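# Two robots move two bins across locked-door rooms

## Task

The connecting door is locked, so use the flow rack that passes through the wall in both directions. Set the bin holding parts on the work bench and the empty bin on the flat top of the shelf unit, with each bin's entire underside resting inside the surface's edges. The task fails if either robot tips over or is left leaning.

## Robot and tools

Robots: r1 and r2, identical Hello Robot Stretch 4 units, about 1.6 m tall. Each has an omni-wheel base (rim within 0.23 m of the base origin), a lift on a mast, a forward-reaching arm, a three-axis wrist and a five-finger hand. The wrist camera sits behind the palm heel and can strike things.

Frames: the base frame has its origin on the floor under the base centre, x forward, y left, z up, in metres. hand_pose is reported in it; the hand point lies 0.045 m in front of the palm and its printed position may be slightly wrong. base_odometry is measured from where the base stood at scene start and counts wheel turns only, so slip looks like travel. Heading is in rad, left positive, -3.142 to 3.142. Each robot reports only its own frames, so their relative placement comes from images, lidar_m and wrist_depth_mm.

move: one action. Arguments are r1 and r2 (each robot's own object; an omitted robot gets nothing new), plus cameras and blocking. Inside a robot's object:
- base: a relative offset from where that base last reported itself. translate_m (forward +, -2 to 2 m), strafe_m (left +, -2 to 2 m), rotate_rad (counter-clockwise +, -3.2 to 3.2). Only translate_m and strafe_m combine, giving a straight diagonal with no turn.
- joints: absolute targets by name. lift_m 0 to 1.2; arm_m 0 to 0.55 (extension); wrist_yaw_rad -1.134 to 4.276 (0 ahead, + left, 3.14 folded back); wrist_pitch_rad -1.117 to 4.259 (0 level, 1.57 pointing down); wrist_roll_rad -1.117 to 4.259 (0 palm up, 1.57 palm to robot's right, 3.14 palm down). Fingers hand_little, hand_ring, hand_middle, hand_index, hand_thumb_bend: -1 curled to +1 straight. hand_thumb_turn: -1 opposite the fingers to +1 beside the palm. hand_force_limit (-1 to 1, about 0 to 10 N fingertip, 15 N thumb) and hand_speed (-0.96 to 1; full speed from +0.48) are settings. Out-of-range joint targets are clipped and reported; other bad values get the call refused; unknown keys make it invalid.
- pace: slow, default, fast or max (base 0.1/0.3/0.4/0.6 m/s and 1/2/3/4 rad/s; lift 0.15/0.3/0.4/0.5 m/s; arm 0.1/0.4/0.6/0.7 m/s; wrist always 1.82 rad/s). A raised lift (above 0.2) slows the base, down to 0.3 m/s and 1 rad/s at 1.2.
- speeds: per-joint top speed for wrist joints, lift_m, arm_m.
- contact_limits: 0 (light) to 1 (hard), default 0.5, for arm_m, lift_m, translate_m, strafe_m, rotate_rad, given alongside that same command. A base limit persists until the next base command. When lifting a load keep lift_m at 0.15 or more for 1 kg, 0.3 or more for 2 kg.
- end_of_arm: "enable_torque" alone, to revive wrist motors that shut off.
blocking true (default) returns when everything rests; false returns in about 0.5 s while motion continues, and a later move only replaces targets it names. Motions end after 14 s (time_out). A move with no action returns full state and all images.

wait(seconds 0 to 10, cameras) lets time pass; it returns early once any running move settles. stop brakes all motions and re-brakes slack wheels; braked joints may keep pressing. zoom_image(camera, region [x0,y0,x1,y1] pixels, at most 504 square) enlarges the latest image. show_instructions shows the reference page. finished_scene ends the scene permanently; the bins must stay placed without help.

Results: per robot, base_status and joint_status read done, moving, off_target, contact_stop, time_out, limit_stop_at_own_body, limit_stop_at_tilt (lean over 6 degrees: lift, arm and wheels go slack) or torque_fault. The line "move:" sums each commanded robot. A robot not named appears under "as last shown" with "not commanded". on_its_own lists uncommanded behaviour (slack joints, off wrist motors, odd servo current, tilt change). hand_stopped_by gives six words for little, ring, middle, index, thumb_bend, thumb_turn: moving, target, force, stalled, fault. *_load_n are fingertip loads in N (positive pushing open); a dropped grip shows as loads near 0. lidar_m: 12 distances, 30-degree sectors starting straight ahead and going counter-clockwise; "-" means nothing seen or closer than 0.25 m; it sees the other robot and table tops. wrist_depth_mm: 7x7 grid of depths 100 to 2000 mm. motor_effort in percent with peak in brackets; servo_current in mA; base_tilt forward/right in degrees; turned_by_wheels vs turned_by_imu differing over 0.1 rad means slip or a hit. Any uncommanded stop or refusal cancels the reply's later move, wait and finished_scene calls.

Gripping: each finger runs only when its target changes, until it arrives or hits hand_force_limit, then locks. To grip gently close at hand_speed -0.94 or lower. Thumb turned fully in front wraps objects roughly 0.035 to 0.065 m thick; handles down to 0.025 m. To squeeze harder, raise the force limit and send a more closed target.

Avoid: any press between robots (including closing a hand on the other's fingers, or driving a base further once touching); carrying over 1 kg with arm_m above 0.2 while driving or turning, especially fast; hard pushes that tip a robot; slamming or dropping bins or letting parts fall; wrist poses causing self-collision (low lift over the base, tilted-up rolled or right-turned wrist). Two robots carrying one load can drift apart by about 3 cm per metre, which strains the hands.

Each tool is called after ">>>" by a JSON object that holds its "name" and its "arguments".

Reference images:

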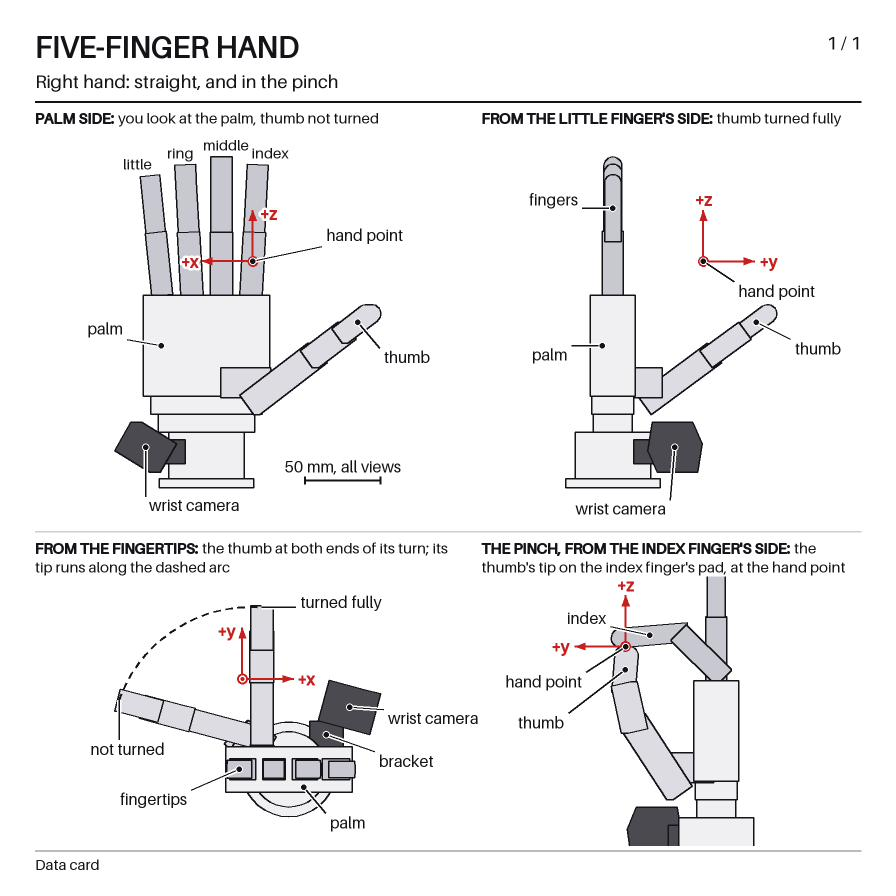

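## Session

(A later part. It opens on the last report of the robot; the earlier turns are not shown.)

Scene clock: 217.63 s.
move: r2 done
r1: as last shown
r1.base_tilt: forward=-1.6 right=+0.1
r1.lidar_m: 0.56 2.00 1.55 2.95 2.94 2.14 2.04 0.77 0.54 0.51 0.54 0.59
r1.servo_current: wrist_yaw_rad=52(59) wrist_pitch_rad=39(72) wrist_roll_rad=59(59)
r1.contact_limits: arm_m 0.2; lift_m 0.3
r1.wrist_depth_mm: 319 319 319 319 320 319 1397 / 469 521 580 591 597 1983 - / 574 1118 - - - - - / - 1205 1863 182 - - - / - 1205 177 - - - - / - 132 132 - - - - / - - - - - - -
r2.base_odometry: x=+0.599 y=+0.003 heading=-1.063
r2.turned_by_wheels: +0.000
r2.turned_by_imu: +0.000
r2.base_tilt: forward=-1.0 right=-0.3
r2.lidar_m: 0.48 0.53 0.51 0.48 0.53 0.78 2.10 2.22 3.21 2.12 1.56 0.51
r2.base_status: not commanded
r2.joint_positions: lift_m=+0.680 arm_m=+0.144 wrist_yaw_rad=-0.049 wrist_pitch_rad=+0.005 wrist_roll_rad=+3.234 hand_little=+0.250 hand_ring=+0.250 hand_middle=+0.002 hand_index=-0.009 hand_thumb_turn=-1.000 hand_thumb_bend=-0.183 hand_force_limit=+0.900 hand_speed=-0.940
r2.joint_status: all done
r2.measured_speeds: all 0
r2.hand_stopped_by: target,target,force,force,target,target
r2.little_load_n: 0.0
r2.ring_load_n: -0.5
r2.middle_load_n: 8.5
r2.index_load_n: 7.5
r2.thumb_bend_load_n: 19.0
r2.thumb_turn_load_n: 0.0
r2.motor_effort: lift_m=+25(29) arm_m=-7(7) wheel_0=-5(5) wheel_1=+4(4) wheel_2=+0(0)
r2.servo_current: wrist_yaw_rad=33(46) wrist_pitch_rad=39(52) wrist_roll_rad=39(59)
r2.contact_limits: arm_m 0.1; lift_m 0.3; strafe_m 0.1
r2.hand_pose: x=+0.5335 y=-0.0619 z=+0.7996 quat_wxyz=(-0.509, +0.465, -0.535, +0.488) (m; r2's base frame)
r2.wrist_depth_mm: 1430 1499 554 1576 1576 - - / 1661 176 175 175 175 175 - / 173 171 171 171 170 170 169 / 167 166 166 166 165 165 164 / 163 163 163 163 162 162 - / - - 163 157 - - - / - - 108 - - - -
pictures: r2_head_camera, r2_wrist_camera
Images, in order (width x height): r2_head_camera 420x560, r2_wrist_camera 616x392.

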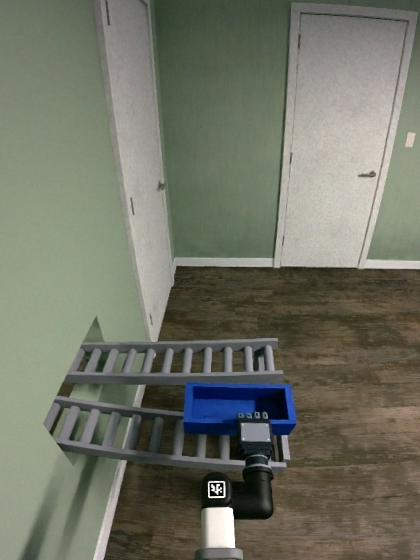

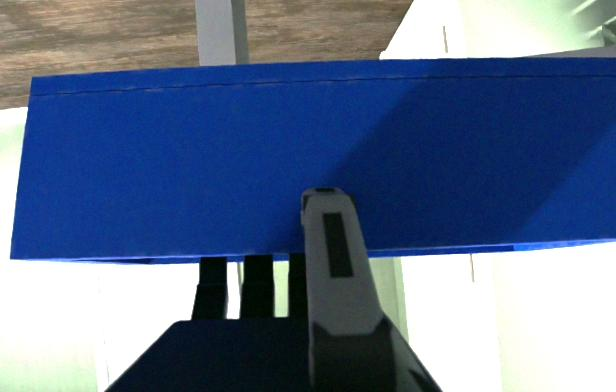

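>>> {"name": "move", "arguments": {"r2": {"joints": {"lift_m": 0.80, "wrist_roll_rad": 3.14, "wrist_pitch_rad": 0.16}, "speeds": {"wrist_roll_rad": 0.3, "wrist_pitch_rad": 0.3}, "pace": "slow", "contact_limits": {"lift_m": 0.3}}, "cameras": ["r2_wrist_camera", "r2_head_camera", "r2_head_left_camera", "r2_head_right_camera"]}}

Scene clock: 219.77 s.
move: r2 done
r1.base_odometry: x=-0.105 y=-0.737 heading=-0.766
r1.turned_by_wheels: +0.000
r1.turned_by_imu: -0.001
r1.base_tilt: forward=-1.7 right=+0.1
r1.lidar_m: 0.56 1.99 1.55 2.94 2.94 2.14 2.05 0.76 0.54 0.52 0.55 0.59
r1.base_status: not commanded
r1.joint_positions: lift_m=+0.780 arm_m=+0.237 wrist_yaw_rad=-0.023 wrist_pitch_rad=+0.202 wrist_roll_rad=+3.183 hand_little=+0.200 hand_ring=+0.200 hand_middle=+0.150 hand_index=+0.150 hand_thumb_turn=-1.000 hand_thumb_bend=+0.100 hand_force_limit=+0.400 hand_speed=-0.700
r1.joint_status: not commanded
r1.measured_speeds: all 0
r1.hand_stopped_by: target,target,target,target,target,target
r1.little_load_n: 0.0
r1.ring_load_n: 0.0
r1.middle_load_n: 0.0
r1.index_load_n: 0.0
r1.thumb_bend_load_n: 0.0
r1.thumb_turn_load_n: 0.0
r1.motor_effort: lift_m=+23(23) arm_m=+8(8) wheel_0=+0(1) wheel_1=+0(0) wheel_2=-2(2)
r1.servo_current: wrist_yaw_rad=26(72) wrist_pitch_rad=33(65) wrist_roll_rad=20(72)
r1.contact_limits: arm_m 0.2; lift_m 0.3
r1.hand_pose: x=+0.6113 y=-0.0589 z=+0.8558 quat_wxyz=(-0.451, +0.530, -0.565, +0.443) (m; r1's base frame)
r1.wrist_depth_mm: 319 320 319 320 319 319 1397 / 473 521 585 585 597 1983 - / 574 1118 - - - - - / - 1229 1863 182 - - - / - 1182 177 - - - - / - 132 132 - - - - / - - - - - - -
r2.base_odometry: x=+0.599 y=+0.003 heading=-1.063
r2.turned_by_wheels: +0.000
r2.turned_by_imu: +0.000
r2.base_tilt: forward=-1.1 right=-0.2
r2.lidar_m: 0.50 0.55 0.48 0.48 0.53 0.80 2.11 2.25 3.21 2.15 1.56 0.51
r2.base_status: not commanded
r2.joint_positions: lift_m=+0.800 arm_m=+0.144 wrist_yaw_rad=-0.049 wrist_pitch_rad=+0.165 wrist_roll_rad=+3.142 hand_little=+0.250 hand_ring=+0.250 hand_middle=+0.002 hand_index=-0.009 hand_thumb_turn=-1.000 hand_thumb_bend=-0.183 hand_force_limit=+0.900 hand_speed=-0.940
r2.joint_status: all done
r2.measured_speeds: all 0
r2.hand_stopped_by: target,target,force,force,target,target
r2.little_load_n: 0.0
r2.ring_load_n: 0.0
r2.middle_load_n: 8.5
r2.index_load_n: 7.5
r2.thumb_bend_load_n: 19.0
r2.thumb_turn_load_n: 0.0
r2.motor_effort: lift_m=+25(32) arm_m=-7(7) wheel_0=-5(5) wheel_1=+4(4) wheel_2=+0(0)
r2.servo_current: wrist_yaw_rad=39(46) wrist_pitch_rad=46(85) wrist_roll_rad=39(72)
r2.contact_limits: arm_m 0.1; lift_m 0.3; strafe_m 0.1
r2.hand_pose: x=+0.5207 y=-0.0667 z=+0.8821 quat_wxyz=(-0.446, +0.526, -0.553, +0.468) (m; r2's base frame)
r2.wrist_depth_mm: 1397 1430 1255 1397 1397 - - / 1576 176 176 175 175 175 - / 173 171 171 171 170 169 169 / 167 166 166 165 165 164 164 / 163 163 163 163 162 161 - / - - 163 154 - - - / - - 108 - - - -
pictures: r2_head_camera, r2_head_left_camera, r2_head_right_camera, r2_wrist_camera
Images, in order (width x height): r2_head_camera 420x560, r2_head_left_camera 420x672, r2_head_right_camera 420x672, r2_wrist_camera 616x392.

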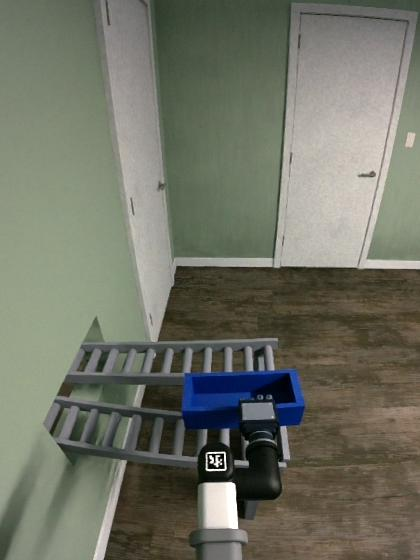

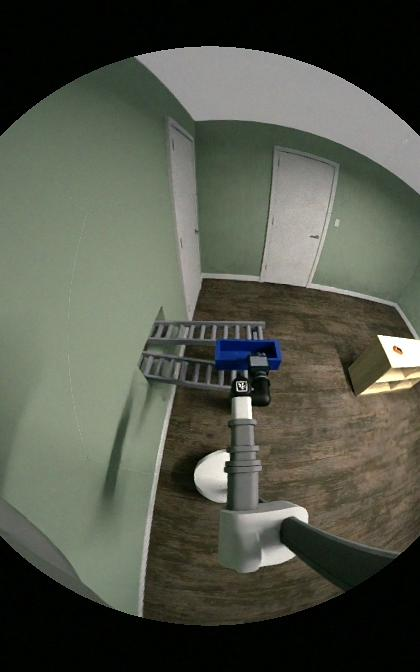

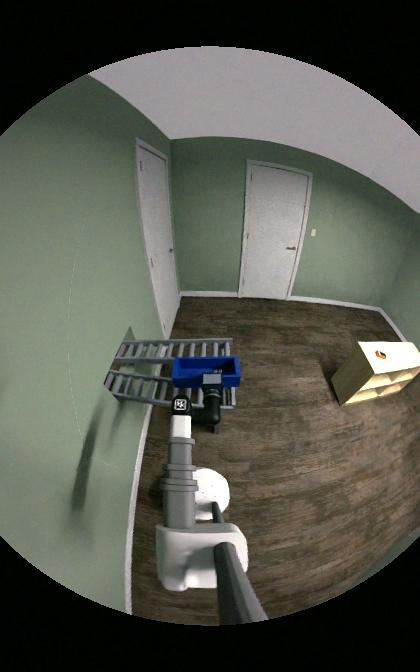

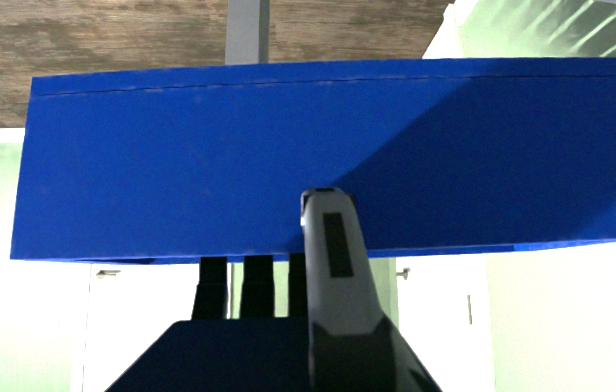

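>>> {"name": "move", "arguments": {"r2": {"base": {"strafe_m": -0.5}, "pace": "slow", "contact_limits": {"strafe_m": 0.2}}, "cameras": ["r2_head_camera", "r2_head_right_camera", "r2_wrist_camera"]}}

Scene clock: 226.10 s.
move: r2 done
r1: as last shown
r1.turned_by_imu: -0.003
r1.lidar_m: 0.56 1.99 1.56 2.93 2.94 2.15 2.04 0.76 0.55 0.50 0.55 0.58
r1.little_load_n: -0.5
r1.motor_effort: lift_m=+23(23) arm_m=+8(8) wheel_0=+0(1) wheel_1=+0(0) wheel_2=-1(2)
r1.servo_current: wrist_yaw_rad=26(78) wrist_pitch_rad=33(65) wrist_roll_rad=46(78)
r1.contact_limits: arm_m 0.2; lift_m 0.3
r1.wrist_depth_mm: 320 320 317 319 320 320 1366 / 469 521 585 591 597 1921 - / 574 1118 - - - - - / - 1229 1863 182 - - - / - 1205 177 - - - - / - 131 132 - - - - / - - - - - - -
r2.base_odometry: x=+0.163 y=-0.240 heading=-1.063
r2.turned_by_wheels: +0.000
r2.turned_by_imu: +0.001
r2.base_tilt: forward=-1.2 right=-0.2
r2.lidar_m: 0.50 0.57 0.75 0.98 1.05 1.55 2.14 2.28 3.29 2.02 1.11 0.54
r2.base_status: done
r2.joint_positions: lift_m=+0.800 arm_m=+0.144 wrist_yaw_rad=-0.049 wrist_pitch_rad=+0.165 wrist_roll_rad=+3.142 hand_little=+0.250 hand_ring=+0.250 hand_middle=+0.002 hand_index=-0.009 hand_thumb_turn=-1.000 hand_thumb_bend=-0.183 hand_force_limit=+0.900 hand_speed=-0.940
r2.joint_status: not commanded
r2.measured_speeds: all 0
r2.hand_stopped_by: target,target,force,force,target,target
r2.little_load_n: 0.0
r2.ring_load_n: 0.0
r2.middle_load_n: 8.5
r2.index_load_n: 7.5
r2.thumb_bend_load_n: 19.5
r2.thumb_turn_load_n: 0.0
r2.motor_effort: lift_m=+25(26) arm_m=-7(7) wheel_0=+6(16) wheel_1=-4(9) wheel_2=+0(2)
r2.servo_current: wrist_yaw_rad=46(46) wrist_pitch_rad=46(59) wrist_roll_rad=59(65)
r2.contact_limits: arm_m 0.1; lift_m 0.3; strafe_m 0.2
r2.hand_pose: x=+0.5207 y=-0.0667 z=+0.8821 quat_wxyz=(-0.446, +0.526, -0.553, +0.468) (m; r2's base frame)
r2.wrist_depth_mm: 1397 1430 1366 1366 1397 1430 569 / 1576 176 175 175 175 175 - / 173 171 171 171 170 170 170 / 167 166 166 166 165 165 164 / 163 163 163 163 162 162 - / - - 163 154 - - - / - - 108 - - - -
pictures: r2_head_camera, r2_head_right_camera, r2_wrist_camera
Images, in order (width x height): r2_head_camera 420x560, r2_head_right_camera 420x672, r2_wrist_camera 616x392.

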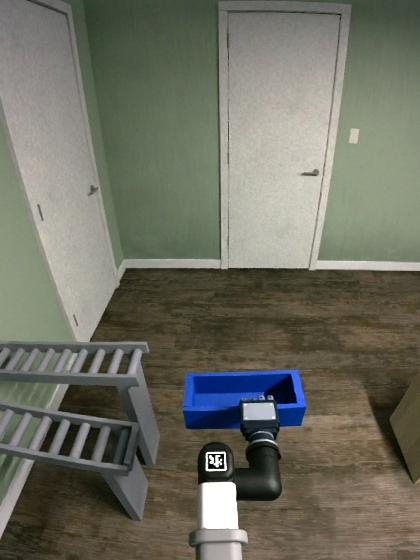

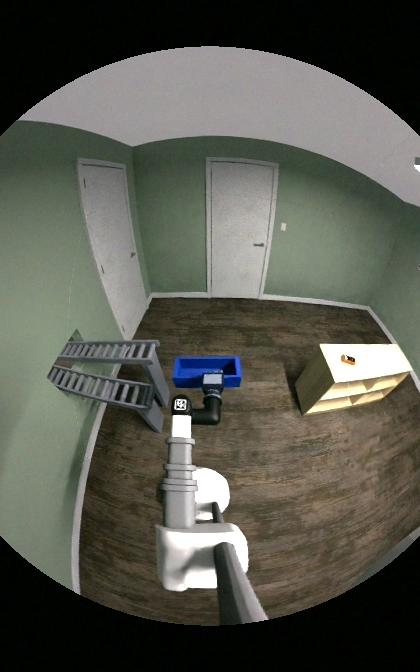

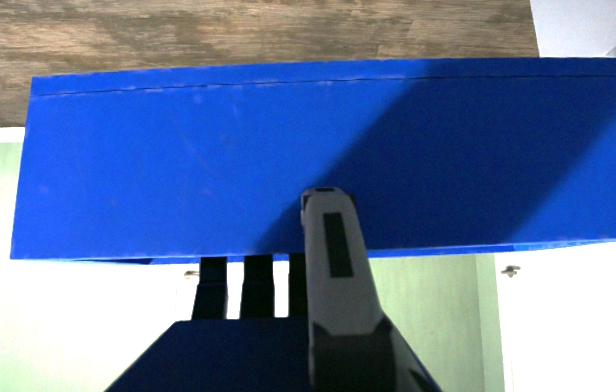

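>>> {"name": "move", "arguments": {"r2": {"base": {"rotate_rad": -0.55}, "pace": "slow"}, "cameras": ["r2_head_camera", "r2_head_right_camera"]}}

Scene clock: 228.00 s.
move: r2 done
r1: as last shown
r1.turned_by_imu: -0.001
r1.base_tilt: forward=-1.6 right=+0.0
r1.lidar_m: 0.56 2.01 1.55 2.96 2.94 2.14 2.05 0.74 0.55 0.52 0.54 0.60
r1.little_load_n: 0.0
r1.servo_current: wrist_yaw_rad=33(59) wrist_pitch_rad=39(59) wrist_roll_rad=33(59)
r1.contact_limits: arm_m 0.2; lift_m 0.3
r1.wrist_depth_mm: 319 319 317 320 320 319 1366 / 469 521 585 591 597 1921 - / 574 1118 - - - - - / - 1205 1921 182 - - - / - 1182 177 - - - - / - 131 132 - - - - / - - - - - - -
r2.base_odometry: x=+0.163 y=-0.240 heading=-1.611
r2.turned_by_wheels: -0.549
r2.turned_by_imu: -0.549
r2.base_tilt: forward=-1.1 right=-0.4
r2.lidar_m: 0.50 2.56 0.55 0.68 0.98 1.05 1.48 2.12 2.25 3.21 2.13 0.53
r2.base_status: done
r2.joint_positions: lift_m=+0.800 arm_m=+0.144 wrist_yaw_rad=-0.049 wrist_pitch_rad=+0.165 wrist_roll_rad=+3.142 hand_little=+0.250 hand_ring=+0.250 hand_middle=+0.002 hand_index=-0.009 hand_thumb_turn=-1.000 hand_thumb_bend=-0.183 hand_force_limit=+0.900 hand_speed=-0.940
r2.joint_status: not commanded
r2.measured_speeds: all 0
r2.hand_stopped_by: target,target,force,force,target,target
r2.little_load_n: 0.0
r2.ring_load_n: 0.0
r2.middle_load_n: 8.5
r2.index_load_n: 7.5
r2.thumb_bend_load_n: 19.5
r2.thumb_turn_load_n: 0.0
r2.motor_effort: lift_m=+25(26) arm_m=-7(7) wheel_0=+6(13) wheel_1=+5(8) wheel_2=+6(11)
r2.servo_current: wrist_yaw_rad=33(46) wrist_pitch_rad=46(52) wrist_roll_rad=33(59)
r2.contact_limits: arm_m 0.1; lift_m 0.3
r2.hand_pose: x=+0.5207 y=-0.0667 z=+0.8821 quat_wxyz=(-0.446, +0.526, -0.553, +0.468) (m; r2's base frame)
r2.wrist_depth_mm: 946 820 1042 1397 1397 1464 1430 / 976 176 175 175 175 175 - / 173 171 171 171 170 169 169 / 167 166 166 165 165 164 164 / 163 163 163 163 162 265 1756 / - - 163 157 - - - / - - 108 - - - -
pictures: r2_head_camera, r2_head_right_camera
Images, in order (width x height): r2_head_camera 420x560, r2_head_right_camera 420x672.

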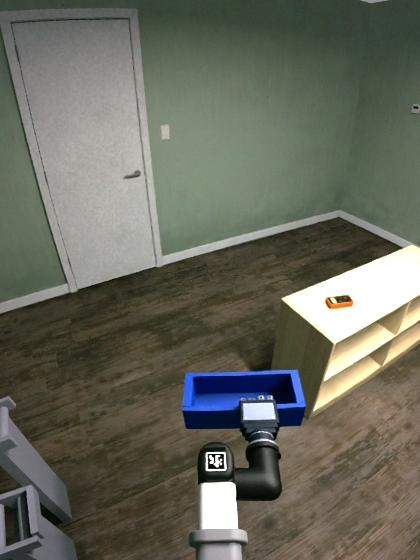

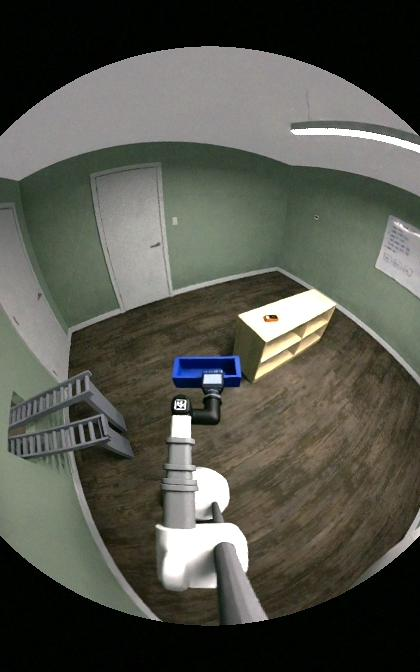

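>>> {"name": "zoom_image", "arguments": {"camera": "r2_head_camera", "region": [240, 220, 420, 440]}}

Scaled by 2.291 from the camera's 420x560 image, which has a finer 1200x1600 frame.

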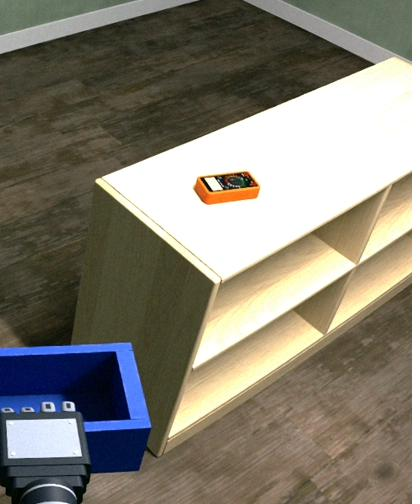

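>>> {"name": "move", "arguments": {"r2": {"base": {"rotate_rad": 0.51}, "pace": "slow"}, "cameras": []}}

>>> {"name": "move", "arguments": {"r2": {"base": {"strafe_m": -1.0}, "pace": "slow", "contact_limits": {"strafe_m": 0.2}}, "cameras": ["r2_head_camera", "r2_head_right_camera", "r2_wrist_camera"]}}

Scene clock: 230.83 s.
move: r2 done
r1: as last shown
r1.base_tilt: forward=-1.9 right=+0.0
r1.lidar_m: 0.54 1.98 1.54 2.92 2.93 2.14 2.04 0.76 0.56 0.52 0.54 0.58
r1.servo_current: wrist_yaw_rad=26(52) wrist_pitch_rad=39(65) wrist_roll_rad=39(72)
r1.contact_limits: arm_m 0.2; lift_m 0.3
r1.wrist_depth_mm: 319 319 319 320 319 319 1397 / 469 521 580 585 597 1921 - / 574 1118 - - - - - / - 1205 1863 182 - - - / - 1182 177 - - - - / - 131 131 - - - - / - - - - - - -
r2.base_odometry: x=+0.163 y=-0.240 heading=-1.103
r2.turned_by_wheels: +0.509
r2.turned_by_imu: +0.510
r2.base_tilt: forward=-1.2 right=-0.3
r2.lidar_m: 0.51 0.58 0.71 0.97 1.02 1.46 2.14 2.22 3.14 3.29 1.11 0.52
r2.base_status: done
r2.joint_positions: lift_m=+0.800 arm_m=+0.144 wrist_yaw_rad=-0.049 wrist_pitch_rad=+0.165 wrist_roll_rad=+3.142 hand_little=+0.250 hand_ring=+0.250 hand_middle=+0.002 hand_index=-0.009 hand_thumb_turn=-1.000 hand_thumb_bend=-0.183 hand_force_limit=+0.900 hand_speed=-0.940
r2.joint_status: not commanded
r2.measured_speeds: all 0
r2.hand_stopped_by: target,target,force,force,target,target
r2.little_load_n: 0.0
r2.ring_load_n: 0.0
r2.middle_load_n: 8.5
r2.index_load_n: 7.5
r2.thumb_bend_load_n: 19.0
r2.thumb_turn_load_n: 0.5
r2.motor_effort: lift_m=+25(26) arm_m=-7(7) wheel_0=-6(14) wheel_1=-4(8) wheel_2=-3(10)
r2.servo_current: wrist_yaw_rad=39(46) wrist_pitch_rad=46(52) wrist_roll_rad=39(59)
r2.contact_limits: arm_m 0.1; lift_m 0.3
r2.hand_pose: x=+0.5207 y=-0.0667 z=+0.8821 quat_wxyz=(-0.446, +0.526, -0.553, +0.468) (m; r2's base frame)
r2.wrist_depth_mm: 1397 1430 1397 1397 1397 1464 609 / 1537 176 176 175 174 175 - / 174 171 171 171 170 170 169 / 167 166 166 166 165 165 164 / 164 163 163 163 162 - - / - - 163 154 - - - / - - 108 - - - -
pictures: none
No camera images: "cameras" was empty.

Scene clock: 241.97 s.
move: r2 done
r1: as last shown
r1.turned_by_imu: -0.005
r1.base_tilt: forward=-1.8 right=+0.2
r1.lidar_m: 0.56 2.00 1.54 2.92 2.93 2.15 2.04 0.75 0.54 0.52 0.54 0.59
r1.motor_effort: lift_m=+23(23) arm_m=+8(8) wheel_0=+0(1) wheel_1=+0(0) wheel_2=-2(2)
r1.servo_current: wrist_yaw_rad=26(65) wrist_pitch_rad=65(72) wrist_roll_rad=52(85)
r1.contact_limits: arm_m 0.2; lift_m 0.3
r1.wrist_depth_mm: 320 320 317 320 320 320 1397 / 469 521 580 585 597 1983 - / 574 1118 - - - - - / - 1229 1863 183 - - - / - 1205 177 - - - - / - 131 132 - - - - / - - - - - - -
r2.base_odometry: x=-0.730 y=-0.691 heading=-1.102
r2.turned_by_wheels: +0.000
r2.turned_by_imu: +0.003
r2.base_tilt: forward=-1.0 right=-0.4
r2.lidar_m: 0.49 2.66 1.36 1.98 2.07 2.24 2.16 2.27 2.37 2.28 0.85 0.52
r2.base_status: done
r2.joint_positions: lift_m=+0.800 arm_m=+0.144 wrist_yaw_rad=-0.049 wrist_pitch_rad=+0.165 wrist_roll_rad=+3.142 hand_little=+0.250 hand_ring=+0.250 hand_middle=+0.002 hand_index=-0.009 hand_thumb_turn=-1.000 hand_thumb_bend=-0.183 hand_force_limit=+0.900 hand_speed=-0.940
r2.joint_status: not commanded
r2.measured_speeds: all 0
r2.hand_stopped_by: target,target,force,force,target,target
r2.little_load_n: 0.0
r2.ring_load_n: 0.0
r2.middle_load_n: 9.0
r2.index_load_n: 7.5
r2.thumb_bend_load_n: 19.0
r2.thumb_turn_load_n: 0.5
r2.motor_effort: lift_m=+25(26) arm_m=-7(7) wheel_0=+8(14) wheel_1=-3(9) wheel_2=+0(3)
r2.servo_current: wrist_yaw_rad=39(46) wrist_pitch_rad=33(59) wrist_roll_rad=46(72)
r2.contact_limits: arm_m 0.1; lift_m 0.3; strafe_m 0.2
r2.hand_pose: x=+0.5207 y=-0.0667 z=+0.8821 quat_wxyz=(-0.446, +0.526, -0.553, +0.468) (m; r2's base frame)
r2.wrist_depth_mm: 459 466 436 455 459 1430 1430 / 517 176 176 175 175 175 - / 173 172 171 171 170 170 169 / 167 166 166 166 165 164 164 / 163 163 163 163 162 - - / - - 163 154 - - - / - - 108 - - - -
pictures: r2_head_camera, r2_head_right_camera, r2_wrist_camera
Images, in order (width x height): r2_head_camera 420x560, r2_head_right_camera 420x672, r2_wrist_camera 616x392.

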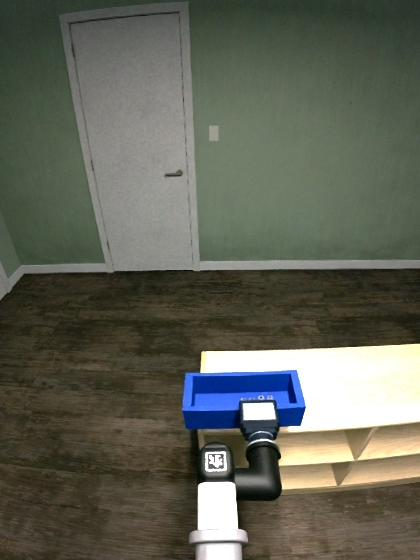

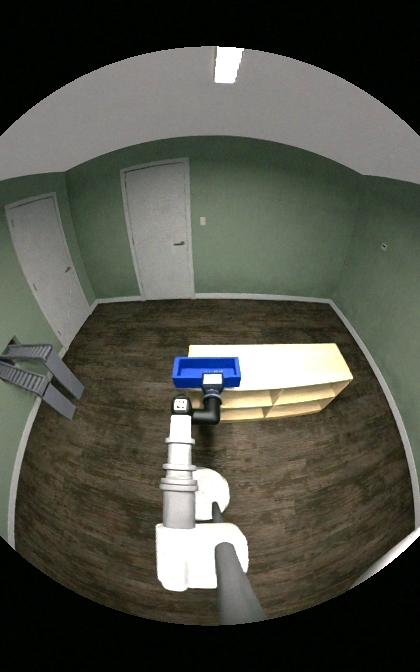

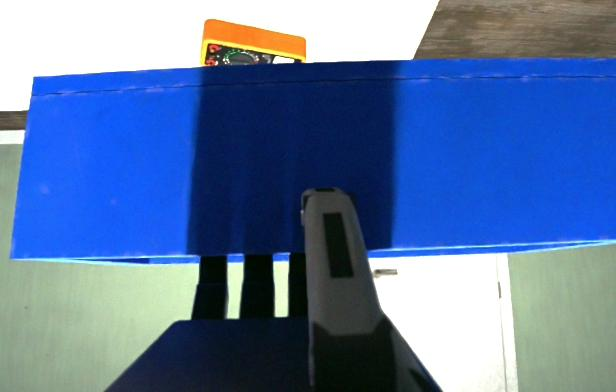

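>>> {"name": "move", "arguments": {"r2": {"base": {"strafe_m": -0.46}, "pace": "slow", "contact_limits": {"strafe_m": 0.2}}, "cameras": []}}

>>> {"name": "move", "arguments": {"r2": {"base": {"rotate_rad": 0.042}, "pace": "slow"}, "cameras": ["r2_head_camera", "r2_head_right_camera", "r2_wrist_camera"]}}

Scene clock: 248.33 s.
move: r2 done
r1: as last shown
r1.turned_by_imu: -0.003
r1.base_tilt: forward=-1.8 right=+0.0
r1.lidar_m: 0.56 2.00 1.56 2.96 2.93 2.14 2.05 0.75 0.55 0.50 0.54 0.59
r1.servo_current: wrist_yaw_rad=52(78) wrist_pitch_rad=59(72) wrist_roll_rad=46(72)
r1.contact_limits: arm_m 0.2; lift_m 0.3
r1.wrist_depth_mm: 320 320 319 319 319 320 1397 / 469 521 580 591 597 1983 - / 574 1118 - - - - - / - 1229 1863 182 - - - / - 1182 177 - - - - / - 131 132 - - - - / - - - - - - -
r2.base_odometry: x=-1.140 y=-0.899 heading=-1.102
r2.turned_by_wheels: +0.000
r2.turned_by_imu: +0.002
r2.base_tilt: forward=-1.1 right=-0.3
r2.lidar_m: 0.51 0.63 1.80 1.98 2.56 2.26 2.17 2.27 1.91 1.82 0.84 0.53
r2.base_status: done
r2.joint_positions: lift_m=+0.800 arm_m=+0.144 wrist_yaw_rad=-0.049 wrist_pitch_rad=+0.165 wrist_roll_rad=+3.142 hand_little=+0.250 hand_ring=+0.250 hand_middle=+0.002 hand_index=-0.009 hand_thumb_turn=-1.000 hand_thumb_bend=-0.183 hand_force_limit=+0.900 hand_speed=-0.940
r2.joint_status: not commanded
r2.measured_speeds: all 0
r2.hand_stopped_by: target,target,force,force,target,target
r2.little_load_n: 0.0
r2.ring_load_n: 0.0
r2.middle_load_n: 8.5
r2.index_load_n: 7.5
r2.thumb_bend_load_n: 19.0
r2.thumb_turn_load_n: 0.5
r2.motor_effort: lift_m=+25(26) arm_m=-7(7) wheel_0=+6(15) wheel_1=-4(9) wheel_2=+0(1)
r2.servo_current: wrist_yaw_rad=39(46) wrist_pitch_rad=46(59) wrist_roll_rad=33(59)
r2.contact_limits: arm_m 0.1; lift_m 0.3; strafe_m 0.2
r2.hand_pose: x=+0.5207 y=-0.0667 z=+0.8821 quat_wxyz=(-0.446, +0.526, -0.553, +0.468) (m; r2's base frame)
r2.wrist_depth_mm: 462 469 455 455 455 473 452 / 512 176 176 175 174 175 - / 173 171 171 171 170 170 169 / 167 166 166 166 165 165 164 / 164 163 163 163 162 - - / - - 163 154 - - - / - - 108 - - - -
pictures: none
No camera images: "cameras" was empty.

Scene clock: 249.03 s.
move: r2 done
r1: as last shown
r1.turned_by_imu: +0.000
r1.base_tilt: forward=-1.9 right=+0.2
r1.lidar_m: 0.55 1.99 1.56 2.94 2.93 2.14 2.04 0.73 0.54 0.52 0.55 0.58
r1.motor_effort: lift_m=+23(23) arm_m=+8(8) wheel_0=+0(1) wheel_1=+0(0) wheel_2=-1(2)
r1.servo_current: wrist_yaw_rad=20(52) wrist_pitch_rad=26(59) wrist_roll_rad=52(59)
r1.contact_limits: arm_m 0.2; lift_m 0.3
r1.wrist_depth_mm: 319 319 319 320 320 319 1397 / 469 521 580 591 597 1921 - / 574 1118 - - - - - / - 1229 1921 182 - - - / - 1182 177 - - - - / - 131 131 - - - - / - - - - - - -
r2.base_odometry: x=-1.140 y=-0.899 heading=-1.061
r2.turned_by_wheels: +0.041
r2.turned_by_imu: +0.041
r2.base_tilt: forward=-1.1 right=-0.3
r2.lidar_m: 0.51 0.65 1.83 2.36 2.60 2.23 2.18 2.31 1.89 1.84 0.78 0.52
r2.base_status: done
r2.joint_positions: lift_m=+0.800 arm_m=+0.144 wrist_yaw_rad=-0.049 wrist_pitch_rad=+0.165 wrist_roll_rad=+3.142 hand_little=+0.250 hand_ring=+0.250 hand_middle=+0.002 hand_index=-0.009 hand_thumb_turn=-1.000 hand_thumb_bend=-0.183 hand_force_limit=+0.900 hand_speed=-0.940
r2.joint_status: not commanded
r2.measured_speeds: all 0
r2.hand_stopped_by: target,target,force,force,target,target
r2.little_load_n: 0.0
r2.ring_load_n: 0.0
r2.middle_load_n: 8.5
r2.index_load_n: 7.5
r2.thumb_bend_load_n: 19.0
r2.thumb_turn_load_n: 0.0
r2.motor_effort: lift_m=+25(25) arm_m=-7(7) wheel_0=-5(9) wheel_1=-4(7) wheel_2=-6(6)
r2.servo_current: wrist_yaw_rad=39(46) wrist_pitch_rad=39(59) wrist_roll_rad=52(59)
r2.contact_limits: arm_m 0.1; lift_m 0.3
r2.hand_pose: x=+0.5207 y=-0.0667 z=+0.8821 quat_wxyz=(-0.446, +0.526, -0.553, +0.468) (m; r2's base frame)
r2.wrist_depth_mm: 459 466 452 455 459 477 442 / 512 176 175 175 175 175 - / 173 172 171 171 170 169 170 / 167 166 166 165 165 164 164 / 164 163 163 163 162 - - / - - 163 154 - - - / - - 108 - - - -
pictures: r2_head_camera, r2_head_right_camera, r2_wrist_camera
Images, in order (width x height): r2_head_camera 420x560, r2_head_right_camera 420x672, r2_wrist_camera 616x392.

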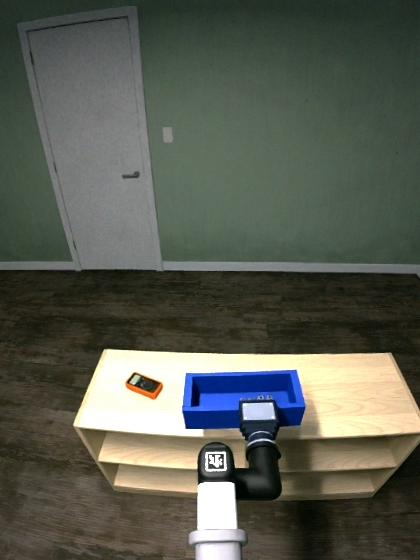

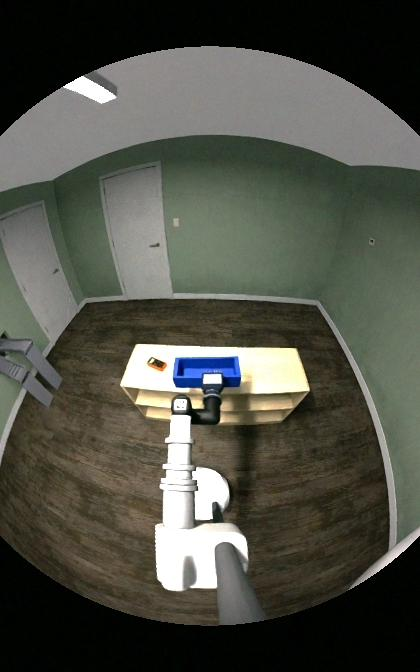

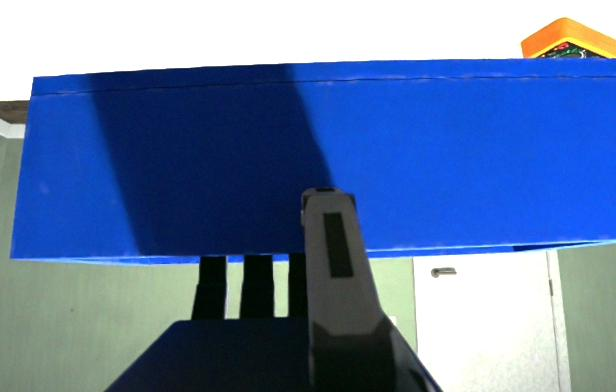

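>>> {"name": "move", "arguments": {"r2": {"base": {"rotate_rad": -0.018}, "joints": {"arm_m": 0.344}, "pace": "slow", "contact_limits": {"arm_m": 0.2}}, "cameras": ["r2_head_camera", "r2_wrist_camera"]}}

>>> {"name": "move", "arguments": {"r2": {"joints": {"lift_m": 0.68}, "pace": "slow", "contact_limits": {"lift_m": 0.3}}, "cameras": ["r2_head_camera", "r2_head_left_camera", "r2_wrist_camera"]}}

Scene clock: 252.90 s.
move: r2 done
r1: as last shown
r1.turned_by_imu: -0.002
r1.lidar_m: 0.56 1.99 1.56 2.95 2.94 2.15 2.04 0.77 0.54 0.52 0.55 0.59
r1.motor_effort: lift_m=+23(23) arm_m=+8(8) wheel_0=+0(1) wheel_1=+0(0) wheel_2=-2(2)
r1.servo_current: wrist_yaw_rad=13(59) wrist_pitch_rad=59(72) wrist_roll_rad=46(78)
r1.contact_limits: arm_m 0.2; lift_m 0.3
r1.wrist_depth_mm: 319 319 317 319 320 319 1366 / 466 521 580 591 597 1983 - / 574 1118 - - - - - / - 1205 1921 183 - - - / - 1182 177 - - - - / - 131 132 - - - - / - - - - - - -
r2.base_odometry: x=-1.140 y=-0.899 heading=-1.078
r2.turned_by_wheels: -0.017
r2.turned_by_imu: -0.017
r2.base_tilt: forward=-1.1 right=-0.4
r2.lidar_m: 0.58 0.63 1.82 2.22 2.61 2.26 2.18 2.28 1.89 1.83 0.83 0.60
r2.base_status: done
r2.joint_positions: lift_m=+0.800 arm_m=+0.344 wrist_yaw_rad=-0.049 wrist_pitch_rad=+0.165 wrist_roll_rad=+3.142 hand_little=+0.250 hand_ring=+0.250 hand_middle=+0.002 hand_index=-0.009 hand_thumb_turn=-1.000 hand_thumb_bend=-0.183 hand_force_limit=+0.900 hand_speed=-0.940
r2.joint_status: all done
r2.measured_speeds: all 0
r2.hand_stopped_by: target,target,force,force,target,target
r2.little_load_n: 0.0
r2.ring_load_n: 0.0
r2.middle_load_n: 9.0
r2.index_load_n: 7.5
r2.thumb_bend_load_n: 19.0
r2.thumb_turn_load_n: 0.0
r2.motor_effort: lift_m=+25(26) arm_m=+7(14) wheel_0=+7(8) wheel_1=+1(4) wheel_2=+3(4)
r2.servo_current: wrist_yaw_rad=33(46) wrist_pitch_rad=39(52) wrist_roll_rad=46(65)
r2.contact_limits: arm_m 0.2; lift_m 0.3
r2.hand_pose: x=+0.7202 y=-0.0667 z=+0.8821 quat_wxyz=(-0.446, +0.526, -0.553, +0.468) (m; r2's base frame)
r2.wrist_depth_mm: 1397 1430 1366 1366 1397 1430 1430 / 1576 176 176 176 174 175 - / 173 172 171 171 170 170 170 / 167 167 166 166 165 164 164 / 163 163 163 163 - 161 1921 / - - 158 154 - - - / - - 108 - - - -
pictures: r2_head_camera, r2_wrist_camera
Images, in order (width x height): r2_head_camera 420x560, r2_wrist_camera 616x392.

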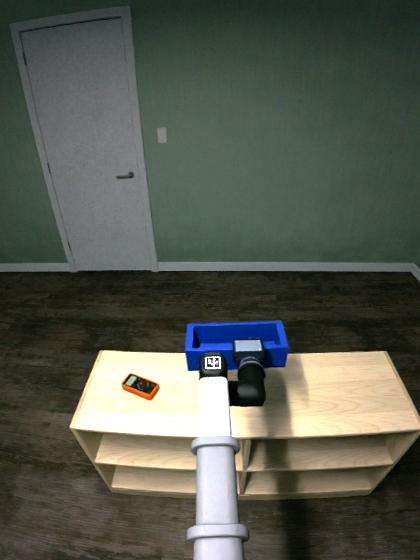

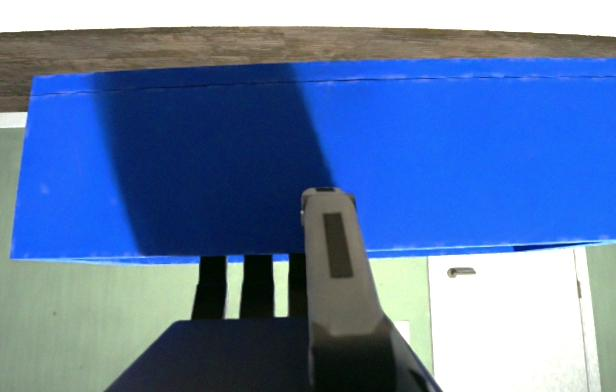

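Scene clock: 254.73 s.
move: r2 done
r1.base_odometry: x=-0.105 y=-0.737 heading=-0.766
r1.turned_by_wheels: +0.000
r1.turned_by_imu: -0.001
r1.base_tilt: forward=-1.8 right=+0.1
r1.lidar_m: 0.56 2.00 1.55 2.98 2.94 2.15 2.05 0.76 0.53 0.51 0.55 0.58
r1.base_status: not commanded
r1.joint_positions: lift_m=+0.780 arm_m=+0.237 wrist_yaw_rad=-0.023 wrist_pitch_rad=+0.202 wrist_roll_rad=+3.183 hand_little=+0.200 hand_ring=+0.200 hand_middle=+0.150 hand_index=+0.150 hand_thumb_turn=-1.000 hand_thumb_bend=+0.100 hand_force_limit=+0.400 hand_speed=-0.700
r1.joint_status: not commanded
r1.measured_speeds: all 0
r1.hand_stopped_by: target,target,target,target,target,target
r1.little_load_n: 0.0
r1.ring_load_n: 0.0
r1.middle_load_n: 0.0
r1.index_load_n: 0.0
r1.thumb_bend_load_n: 0.0
r1.thumb_turn_load_n: 0.0
r1.motor_effort: lift_m=+23(23) arm_m=+8(8) wheel_0=-1(1) wheel_1=+0(0) wheel_2=-1(2)
r1.servo_current: wrist_yaw_rad=26(52) wrist_pitch_rad=59(59) wrist_roll_rad=26(65)
r1.contact_limits: arm_m 0.2; lift_m 0.3
r1.hand_pose: x=+0.6113 y=-0.0589 z=+0.8558 quat_wxyz=(-0.451, +0.530, -0.565, +0.443) (m; r1's base frame)
r1.wrist_depth_mm: 319 319 319 319 320 319 1366 / 473 521 580 585 603 1983 - / 574 1118 - - - - - / - 1229 1863 182 - - - / - 1160 177 - - - - / - 132 131 - - - - / - - - - - - -
r2.base_odometry: x=-1.140 y=-0.899 heading=-1.078
r2.turned_by_wheels: +0.000
r2.turned_by_imu: +0.000
r2.base_tilt: forward=-1.0 right=-0.4
r2.lidar_m: 0.56 0.63 1.81 2.21 2.58 2.20 2.18 2.28 1.87 1.84 0.79 0.60
r2.base_status: not commanded
r2.joint_positions: lift_m=+0.680 arm_m=+0.344 wrist_yaw_rad=-0.049 wrist_pitch_rad=+0.165 wrist_roll_rad=+3.142 hand_little=+0.250 hand_ring=+0.250 hand_middle=+0.002 hand_index=-0.009 hand_thumb_turn=-1.000 hand_thumb_bend=-0.183 hand_force_limit=+0.900 hand_speed=-0.940
r2.joint_status: all done
r2.measured_speeds: all 0
r2.hand_stopped_by: target,target,force,force,target,target
r2.little_load_n: 0.0
r2.ring_load_n: 0.0
r2.middle_load_n: 8.5
r2.index_load_n: 7.5
r2.thumb_bend_load_n: 19.0
r2.thumb_turn_load_n: 0.5
r2.motor_effort: lift_m=+17(27) arm_m=+7(7) wheel_0=+7(7) wheel_1=+1(1) wheel_2=+3(3)
r2.servo_current: wrist_yaw_rad=39(52) wrist_pitch_rad=46(59) wrist_roll_rad=46(52)
r2.contact_limits: arm_m 0.2; lift_m 0.3
r2.hand_pose: x=+0.7202 y=-0.0667 z=+0.7628 quat_wxyz=(-0.446, +0.526, -0.553, +0.468) (m; r2's base frame)
r2.wrist_depth_mm: 271 277 268 271 270 268 279 / 303 176 176 175 175 176 - / 173 172 171 171 170 170 170 / 167 166 165 166 165 165 164 / 163 163 163 163 - 161 1921 / - - 157 154 - - - / - - 108 - - - -
pictures: r2_head_camera, r2_head_left_camera, r2_wrist_camera
Images, in order (width x height): r2_head_camera 420x560, r2_head_left_camera 420x672, r2_wrist_camera 616x392.

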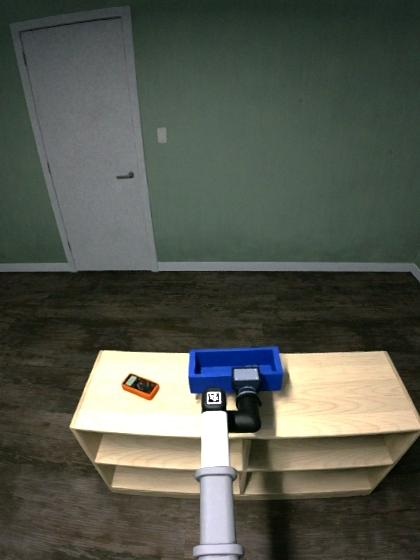

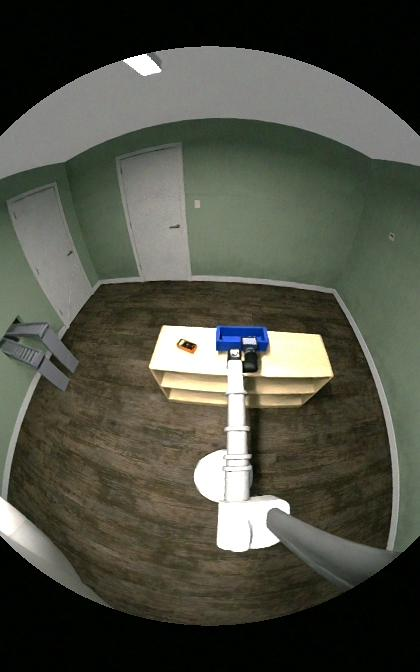

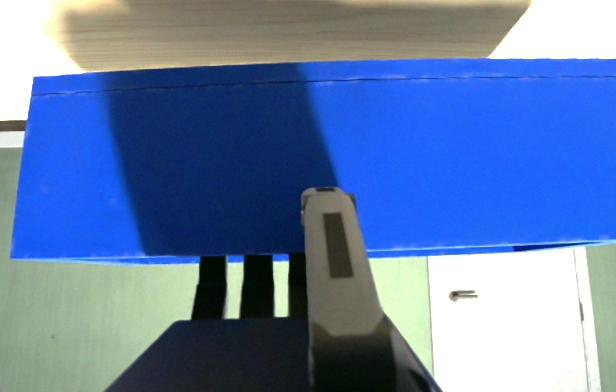

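>>> {"name": "move", "arguments": {"r2": {"joints": {"lift_m": 0.615}, "pace": "slow", "contact_limits": {"lift_m": 0.1}}, "cameras": ["r2_head_camera", "r2_head_left_camera", "r2_wrist_camera"]}}

Scene clock: 256.37 s.
move: r2 done
r1: as last shown
r1.lidar_m: 0.57 2.00 1.56 2.93 2.91 2.14 2.03 0.77 0.55 0.51 0.54 0.58
r1.thumb_turn_load_n: 0.5
r1.motor_effort: lift_m=+23(23) arm_m=+8(8) wheel_0=+0(1) wheel_1=+0(0) wheel_2=-1(2)
r1.servo_current: wrist_yaw_rad=39(59) wrist_pitch_rad=52(78) wrist_roll_rad=39(65)
r1.contact_limits: arm_m 0.2; lift_m 0.3
r1.wrist_depth_mm: 320 319 319 319 320 320 1366 / 469 525 585 591 597 1921 - / 574 1118 - - - - - / - 1205 1921 182 - - - / - 1182 177 - - - - / - 131 132 - - - - / - - - - - - -
r2.base_odometry: x=-1.140 y=-0.899 heading=-1.078
r2.turned_by_wheels: +0.000
r2.turned_by_imu: +0.000
r2.base_tilt: forward=-1.1 right=-0.2
r2.lidar_m: 0.55 0.63 1.79 2.22 2.58 2.26 2.18 2.29 1.89 1.82 0.81 0.58
r2.base_status: not commanded
r2.joint_positions: lift_m=+0.615 arm_m=+0.344 wrist_yaw_rad=-0.049 wrist_pitch_rad=+0.165 wrist_roll_rad=+3.142 hand_little=+0.250 hand_ring=+0.250 hand_middle=+0.002 hand_index=-0.009 hand_thumb_turn=-1.000 hand_thumb_bend=-0.183 hand_force_limit=+0.900 hand_speed=-0.940
r2.joint_status: all done
r2.measured_speeds: all 0
r2.hand_stopped_by: target,target,force,force,target,target
r2.little_load_n: 0.0
r2.ring_load_n: 0.0
r2.middle_load_n: 8.5
r2.index_load_n: 7.5
r2.thumb_bend_load_n: 19.0
r2.thumb_turn_load_n: 0.0
r2.motor_effort: lift_m=+18(23) arm_m=+7(7) wheel_0=+7(7) wheel_1=+1(1) wheel_2=+3(3)
r2.servo_current: wrist_yaw_rad=33(46) wrist_pitch_rad=33(52) wrist_roll_rad=20(59)
r2.contact_limits: arm_m 0.2; lift_m 0.1
r2.hand_pose: x=+0.7202 y=-0.0667 z=+0.6978 quat_wxyz=(-0.446, +0.526, -0.553, +0.468) (m; r2's base frame)
r2.wrist_depth_mm: 170 173 167 168 168 168 - / 190 176 176 175 175 175 - / 173 172 171 171 170 170 169 / 167 166 166 166 165 165 164 / 163 163 163 163 - 161 1921 / - - 158 154 - - - / - - 108 - - - -
pictures: r2_head_camera, r2_head_left_camera, r2_wrist_camera
Images, in order (width x height): r2_head_camera 420x560, r2_head_left_camera 420x672, r2_wrist_camera 616x392.

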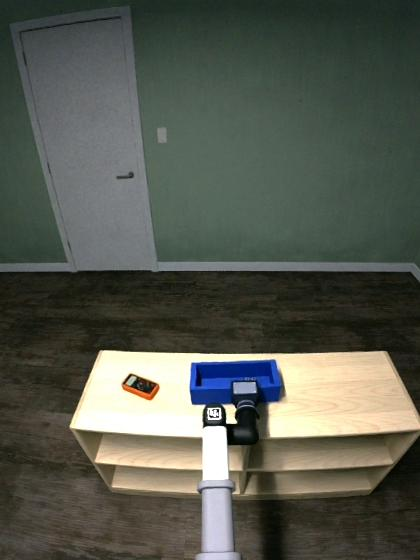

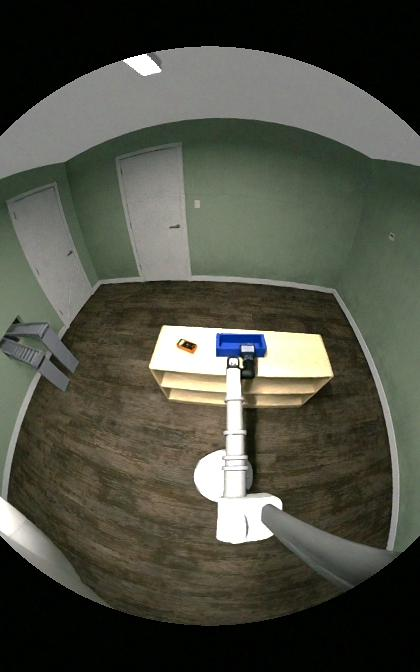

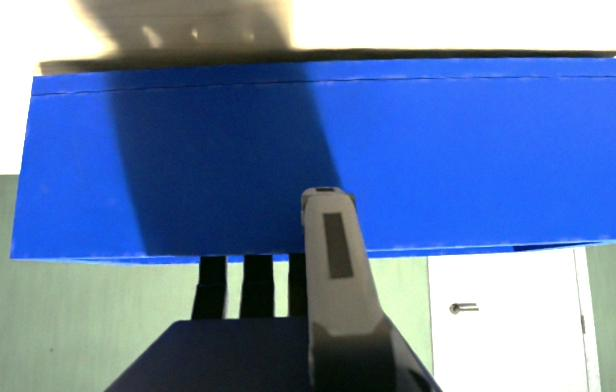

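>>> {"name": "move", "arguments": {"r2": {"joints": {"lift_m": 0.605}, "speeds": {"lift_m": 0.04}, "contact_limits": {"lift_m": 0.05}}, "cameras": ["r2_wrist_camera"]}}

>>> {"name": "move", "arguments": {"r2": {"joints": {"lift_m": 0.600}, "speeds": {"lift_m": 0.03}, "contact_limits": {"lift_m": 0.05}}, "cameras": ["r2_wrist_camera"]}}

Scene clock: 257.27 s.
move: r2 done
r1: as last shown
r1.turned_by_imu: +0.000
r1.base_tilt: forward=-1.7 right=+0.1
r1.lidar_m: 0.56 1.99 1.56 2.96 2.96 2.14 2.05 0.77 0.54 0.51 0.55 0.59
r1.thumb_bend_load_n: 0.5
r1.thumb_turn_load_n: 0.0
r1.servo_current: wrist_yaw_rad=52(59) wrist_pitch_rad=59(59) wrist_roll_rad=52(78)
r1.contact_limits: arm_m 0.2; lift_m 0.3
r1.wrist_depth_mm: 320 320 319 320 320 319 1366 / 469 521 585 585 597 1983 - / 574 1118 - - - - - / - 1229 1921 183 - - - / - 1182 177 - - - - / - 132 131 - - - - / - - - - - - -
r2.base_odometry: x=-1.140 y=-0.899 heading=-1.078
r2.turned_by_wheels: +0.000
r2.turned_by_imu: +0.000
r2.base_tilt: forward=-1.0 right=-0.3
r2.lidar_m: 0.58 0.61 1.82 2.21 2.57 2.26 2.17 2.30 1.88 1.81 0.80 0.60
r2.base_status: not commanded
r2.joint_positions: lift_m=+0.605 arm_m=+0.344 wrist_yaw_rad=-0.049 wrist_pitch_rad=+0.165 wrist_roll_rad=+3.142 hand_little=+0.250 hand_ring=+0.250 hand_middle=+0.002 hand_index=-0.009 hand_thumb_turn=-1.000 hand_thumb_bend=-0.183 hand_force_limit=+0.900 hand_speed=-0.940
r2.joint_status: all done
r2.measured_speeds: all 0
r2.hand_stopped_by: target,target,force,force,target,target
r2.little_load_n: 0.0
r2.ring_load_n: 0.0
r2.middle_load_n: 8.5
r2.index_load_n: 7.5
r2.thumb_bend_load_n: 19.0
r2.thumb_turn_load_n: 0.0
r2.motor_effort: lift_m=+17(20) arm_m=+7(7) wheel_0=+7(7) wheel_1=+1(1) wheel_2=+3(3)
r2.servo_current: wrist_yaw_rad=39(46) wrist_pitch_rad=46(52) wrist_roll_rad=33(59)
r2.contact_limits: arm_m 0.2; lift_m 0.05
r2.hand_pose: x=+0.7202 y=-0.0667 z=+0.6878 quat_wxyz=(-0.446, +0.526, -0.553, +0.468) (m; r2's base frame)
r2.wrist_depth_mm: 151 149 151 154 154 163 - / 177 175 176 175 174 175 - / 173 172 171 171 170 170 170 / 167 166 166 166 165 164 164 / 163 162 163 163 - 161 1921 / - - 158 154 - - - / - - 108 - - - -
pictures: r2_wrist_camera
Images, in order (width x height): r2_wrist_camera 616x392.

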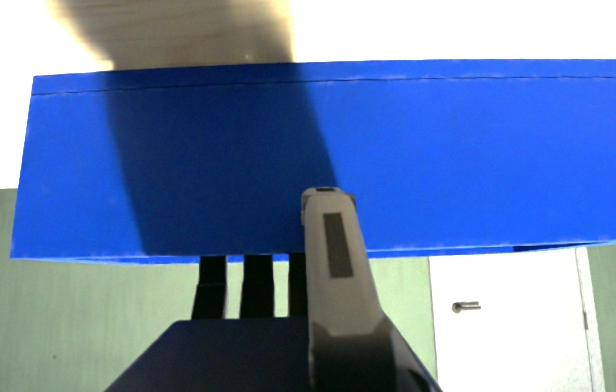

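Scene clock: 257.83 s.
move: r2 done
r1: as last shown
r1.lidar_m: 0.57 1.98 1.55 2.93 2.93 2.15 2.04 0.77 0.55 0.52 0.55 0.58
r1.thumb_bend_load_n: 0.0
r1.motor_effort: lift_m=+23(23) arm_m=+8(8) wheel_0=+0(0) wheel_1=+0(0) wheel_2=-1(2)
r1.servo_current: wrist_yaw_rad=46(52) wrist_pitch_rad=33(59) wrist_roll_rad=39(78)
r1.contact_limits: arm_m 0.2; lift_m 0.3
r1.wrist_depth_mm: 319 319 319 320 320 319 1366 / 473 521 580 585 597 1983 - / 574 1118 - - - - - / - 1229 1863 182 - - - / - 1182 177 - - - - / - 131 131 - - - - / - - - - - - -
r2.base_odometry: x=-1.140 y=-0.899 heading=-1.078
r2.turned_by_wheels: +0.000
r2.turned_by_imu: +0.000
r2.base_tilt: forward=-1.1 right=-0.3
r2.lidar_m: 0.57 0.63 1.79 2.20 2.58 2.26 2.17 2.29 1.89 1.82 0.82 0.59
r2.base_status: not commanded
r2.joint_positions: lift_m=+0.600 arm_m=+0.344 wrist_yaw_rad=-0.049 wrist_pitch_rad=+0.164 wrist_roll_rad=+3.142 hand_little=+0.250 hand_ring=+0.250 hand_middle=+0.002 hand_index=-0.009 hand_thumb_turn=-1.000 hand_thumb_bend=-0.183 hand_force_limit=+0.900 hand_speed=-0.940
r2.joint_status: all done
r2.measured_speeds: all 0
r2.hand_stopped_by: target,target,force,force,target,target
r2.little_load_n: 0.0
r2.ring_load_n: 0.0
r2.middle_load_n: 10.5
r2.index_load_n: 8.0
r2.thumb_bend_load_n: 17.5
r2.thumb_turn_load_n: 0.0
r2.motor_effort: lift_m=+15(18) arm_m=+7(7) wheel_0=+7(7) wheel_1=+1(1) wheel_2=+3(3)
r2.servo_current: wrist_yaw_rad=39(39) wrist_pitch_rad=46(52) wrist_roll_rad=46(52)
r2.contact_limits: arm_m 0.2; lift_m 0.05
r2.hand_pose: x=+0.7203 y=-0.0667 z=+0.6832 quat_wxyz=(-0.446, +0.526, -0.552, +0.468) (m; r2's base frame)
r2.wrist_depth_mm: 148 147 150 153 154 162 - / 175 174 174 174 174 174 - / 172 171 170 170 169 169 168 / 167 166 165 166 164 164 163 / 163 163 163 163 - 161 1921 / - - 158 154 - - - / - - 108 - - - -
pictures: r2_wrist_camera
Images, in order (width x height): r2_wrist_camera 616x392.

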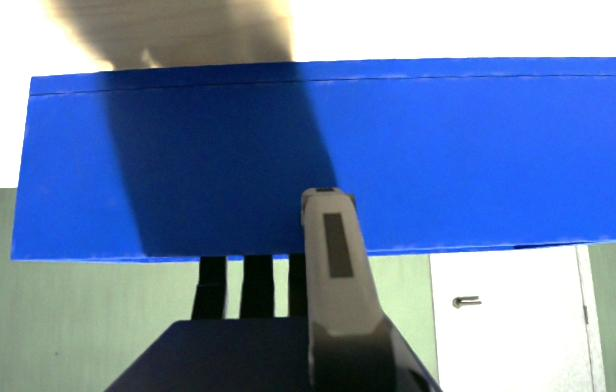

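>>> {"name": "move", "arguments": {"r2": {"joints": {"lift_m": 0.597}, "speeds": {"lift_m": 0.03}, "contact_limits": {"lift_m": 0.05}}, "cameras": ["r2_wrist_camera"]}}

Scene clock: 260.13 s.
move: r2 done
r1: as last shown
r1.turned_by_imu: -0.001
r1.base_tilt: forward=-1.8 right=+0.1
r1.lidar_m: 0.55 1.97 1.55 2.95 2.94 2.14 2.03 0.77 0.55 0.52 0.54 0.60
r1.motor_effort: lift_m=+23(23) arm_m=+8(8) wheel_0=+0(1) wheel_1=+0(0) wheel_2=-1(2)
r1.servo_current: wrist_yaw_rad=26(78) wrist_pitch_rad=33(65) wrist_roll_rad=72(72)
r1.contact_limits: arm_m 0.2; lift_m 0.3
r1.wrist_depth_mm: 319 320 319 319 320 319 1397 / 469 521 585 591 597 1921 - / 574 1138 - - - - - / - 1205 1863 182 - - - / - 1182 177 - - - - / - 132 131 - - - - / - - - - - - -
r2.base_odometry: x=-1.140 y=-0.899 heading=-1.078
r2.turned_by_wheels: +0.000
r2.turned_by_imu: +0.000
r2.base_tilt: forward=-1.1 right=-0.3
r2.lidar_m: 0.59 0.64 1.81 2.21 2.59 2.25 2.18 2.31 1.90 1.82 0.77 0.58
r2.base_status: not commanded
r2.joint_positions: lift_m=+0.598 arm_m=+0.344 wrist_yaw_rad=-0.049 wrist_pitch_rad=+0.162 wrist_roll_rad=+3.142 hand_little=+0.250 hand_ring=+0.250 hand_middle=+0.002 hand_index=-0.009 hand_thumb_turn=-1.000 hand_thumb_bend=-0.183 hand_force_limit=+0.900 hand_speed=-0.940
r2.joint_status: all done
r2.measured_speeds: all 0
r2.hand_stopped_by: target,target,force,force,target,target
r2.little_load_n: 0.0
r2.ring_load_n: 0.0
r2.middle_load_n: 11.5
r2.index_load_n: 8.5
r2.thumb_bend_load_n: 17.0
r2.thumb_turn_load_n: -0.5
r2.motor_effort: lift_m=+14(18) arm_m=+7(7) wheel_0=+7(7) wheel_1=+1(1) wheel_2=+3(3)
r2.servo_current: wrist_yaw_rad=39(39) wrist_pitch_rad=39(46) wrist_roll_rad=46(59)
r2.contact_limits: arm_m 0.2; lift_m 0.05
r2.hand_pose: x=+0.7205 y=-0.0667 z=+0.6806 quat_wxyz=(-0.447, +0.525, -0.552, +0.469) (m; r2's base frame)
r2.wrist_depth_mm: 148 147 149 152 153 161 - / 174 173 174 173 173 172 - / 171 170 170 170 169 168 168 / 166 166 166 165 164 164 163 / 163 163 163 163 162 161 1863 / - - 157 154 - - - / - - 108 - - - -
pictures: r2_wrist_camera
Images, in order (width x height): r2_wrist_camera 616x392.

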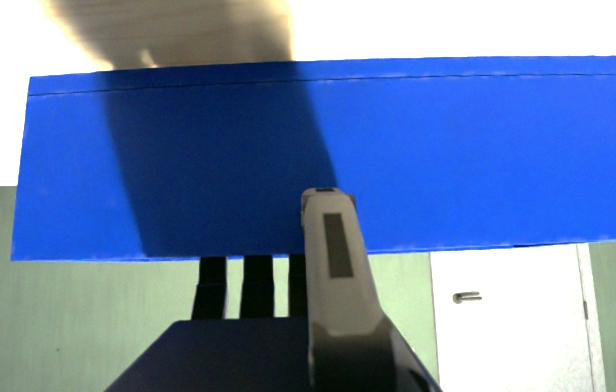

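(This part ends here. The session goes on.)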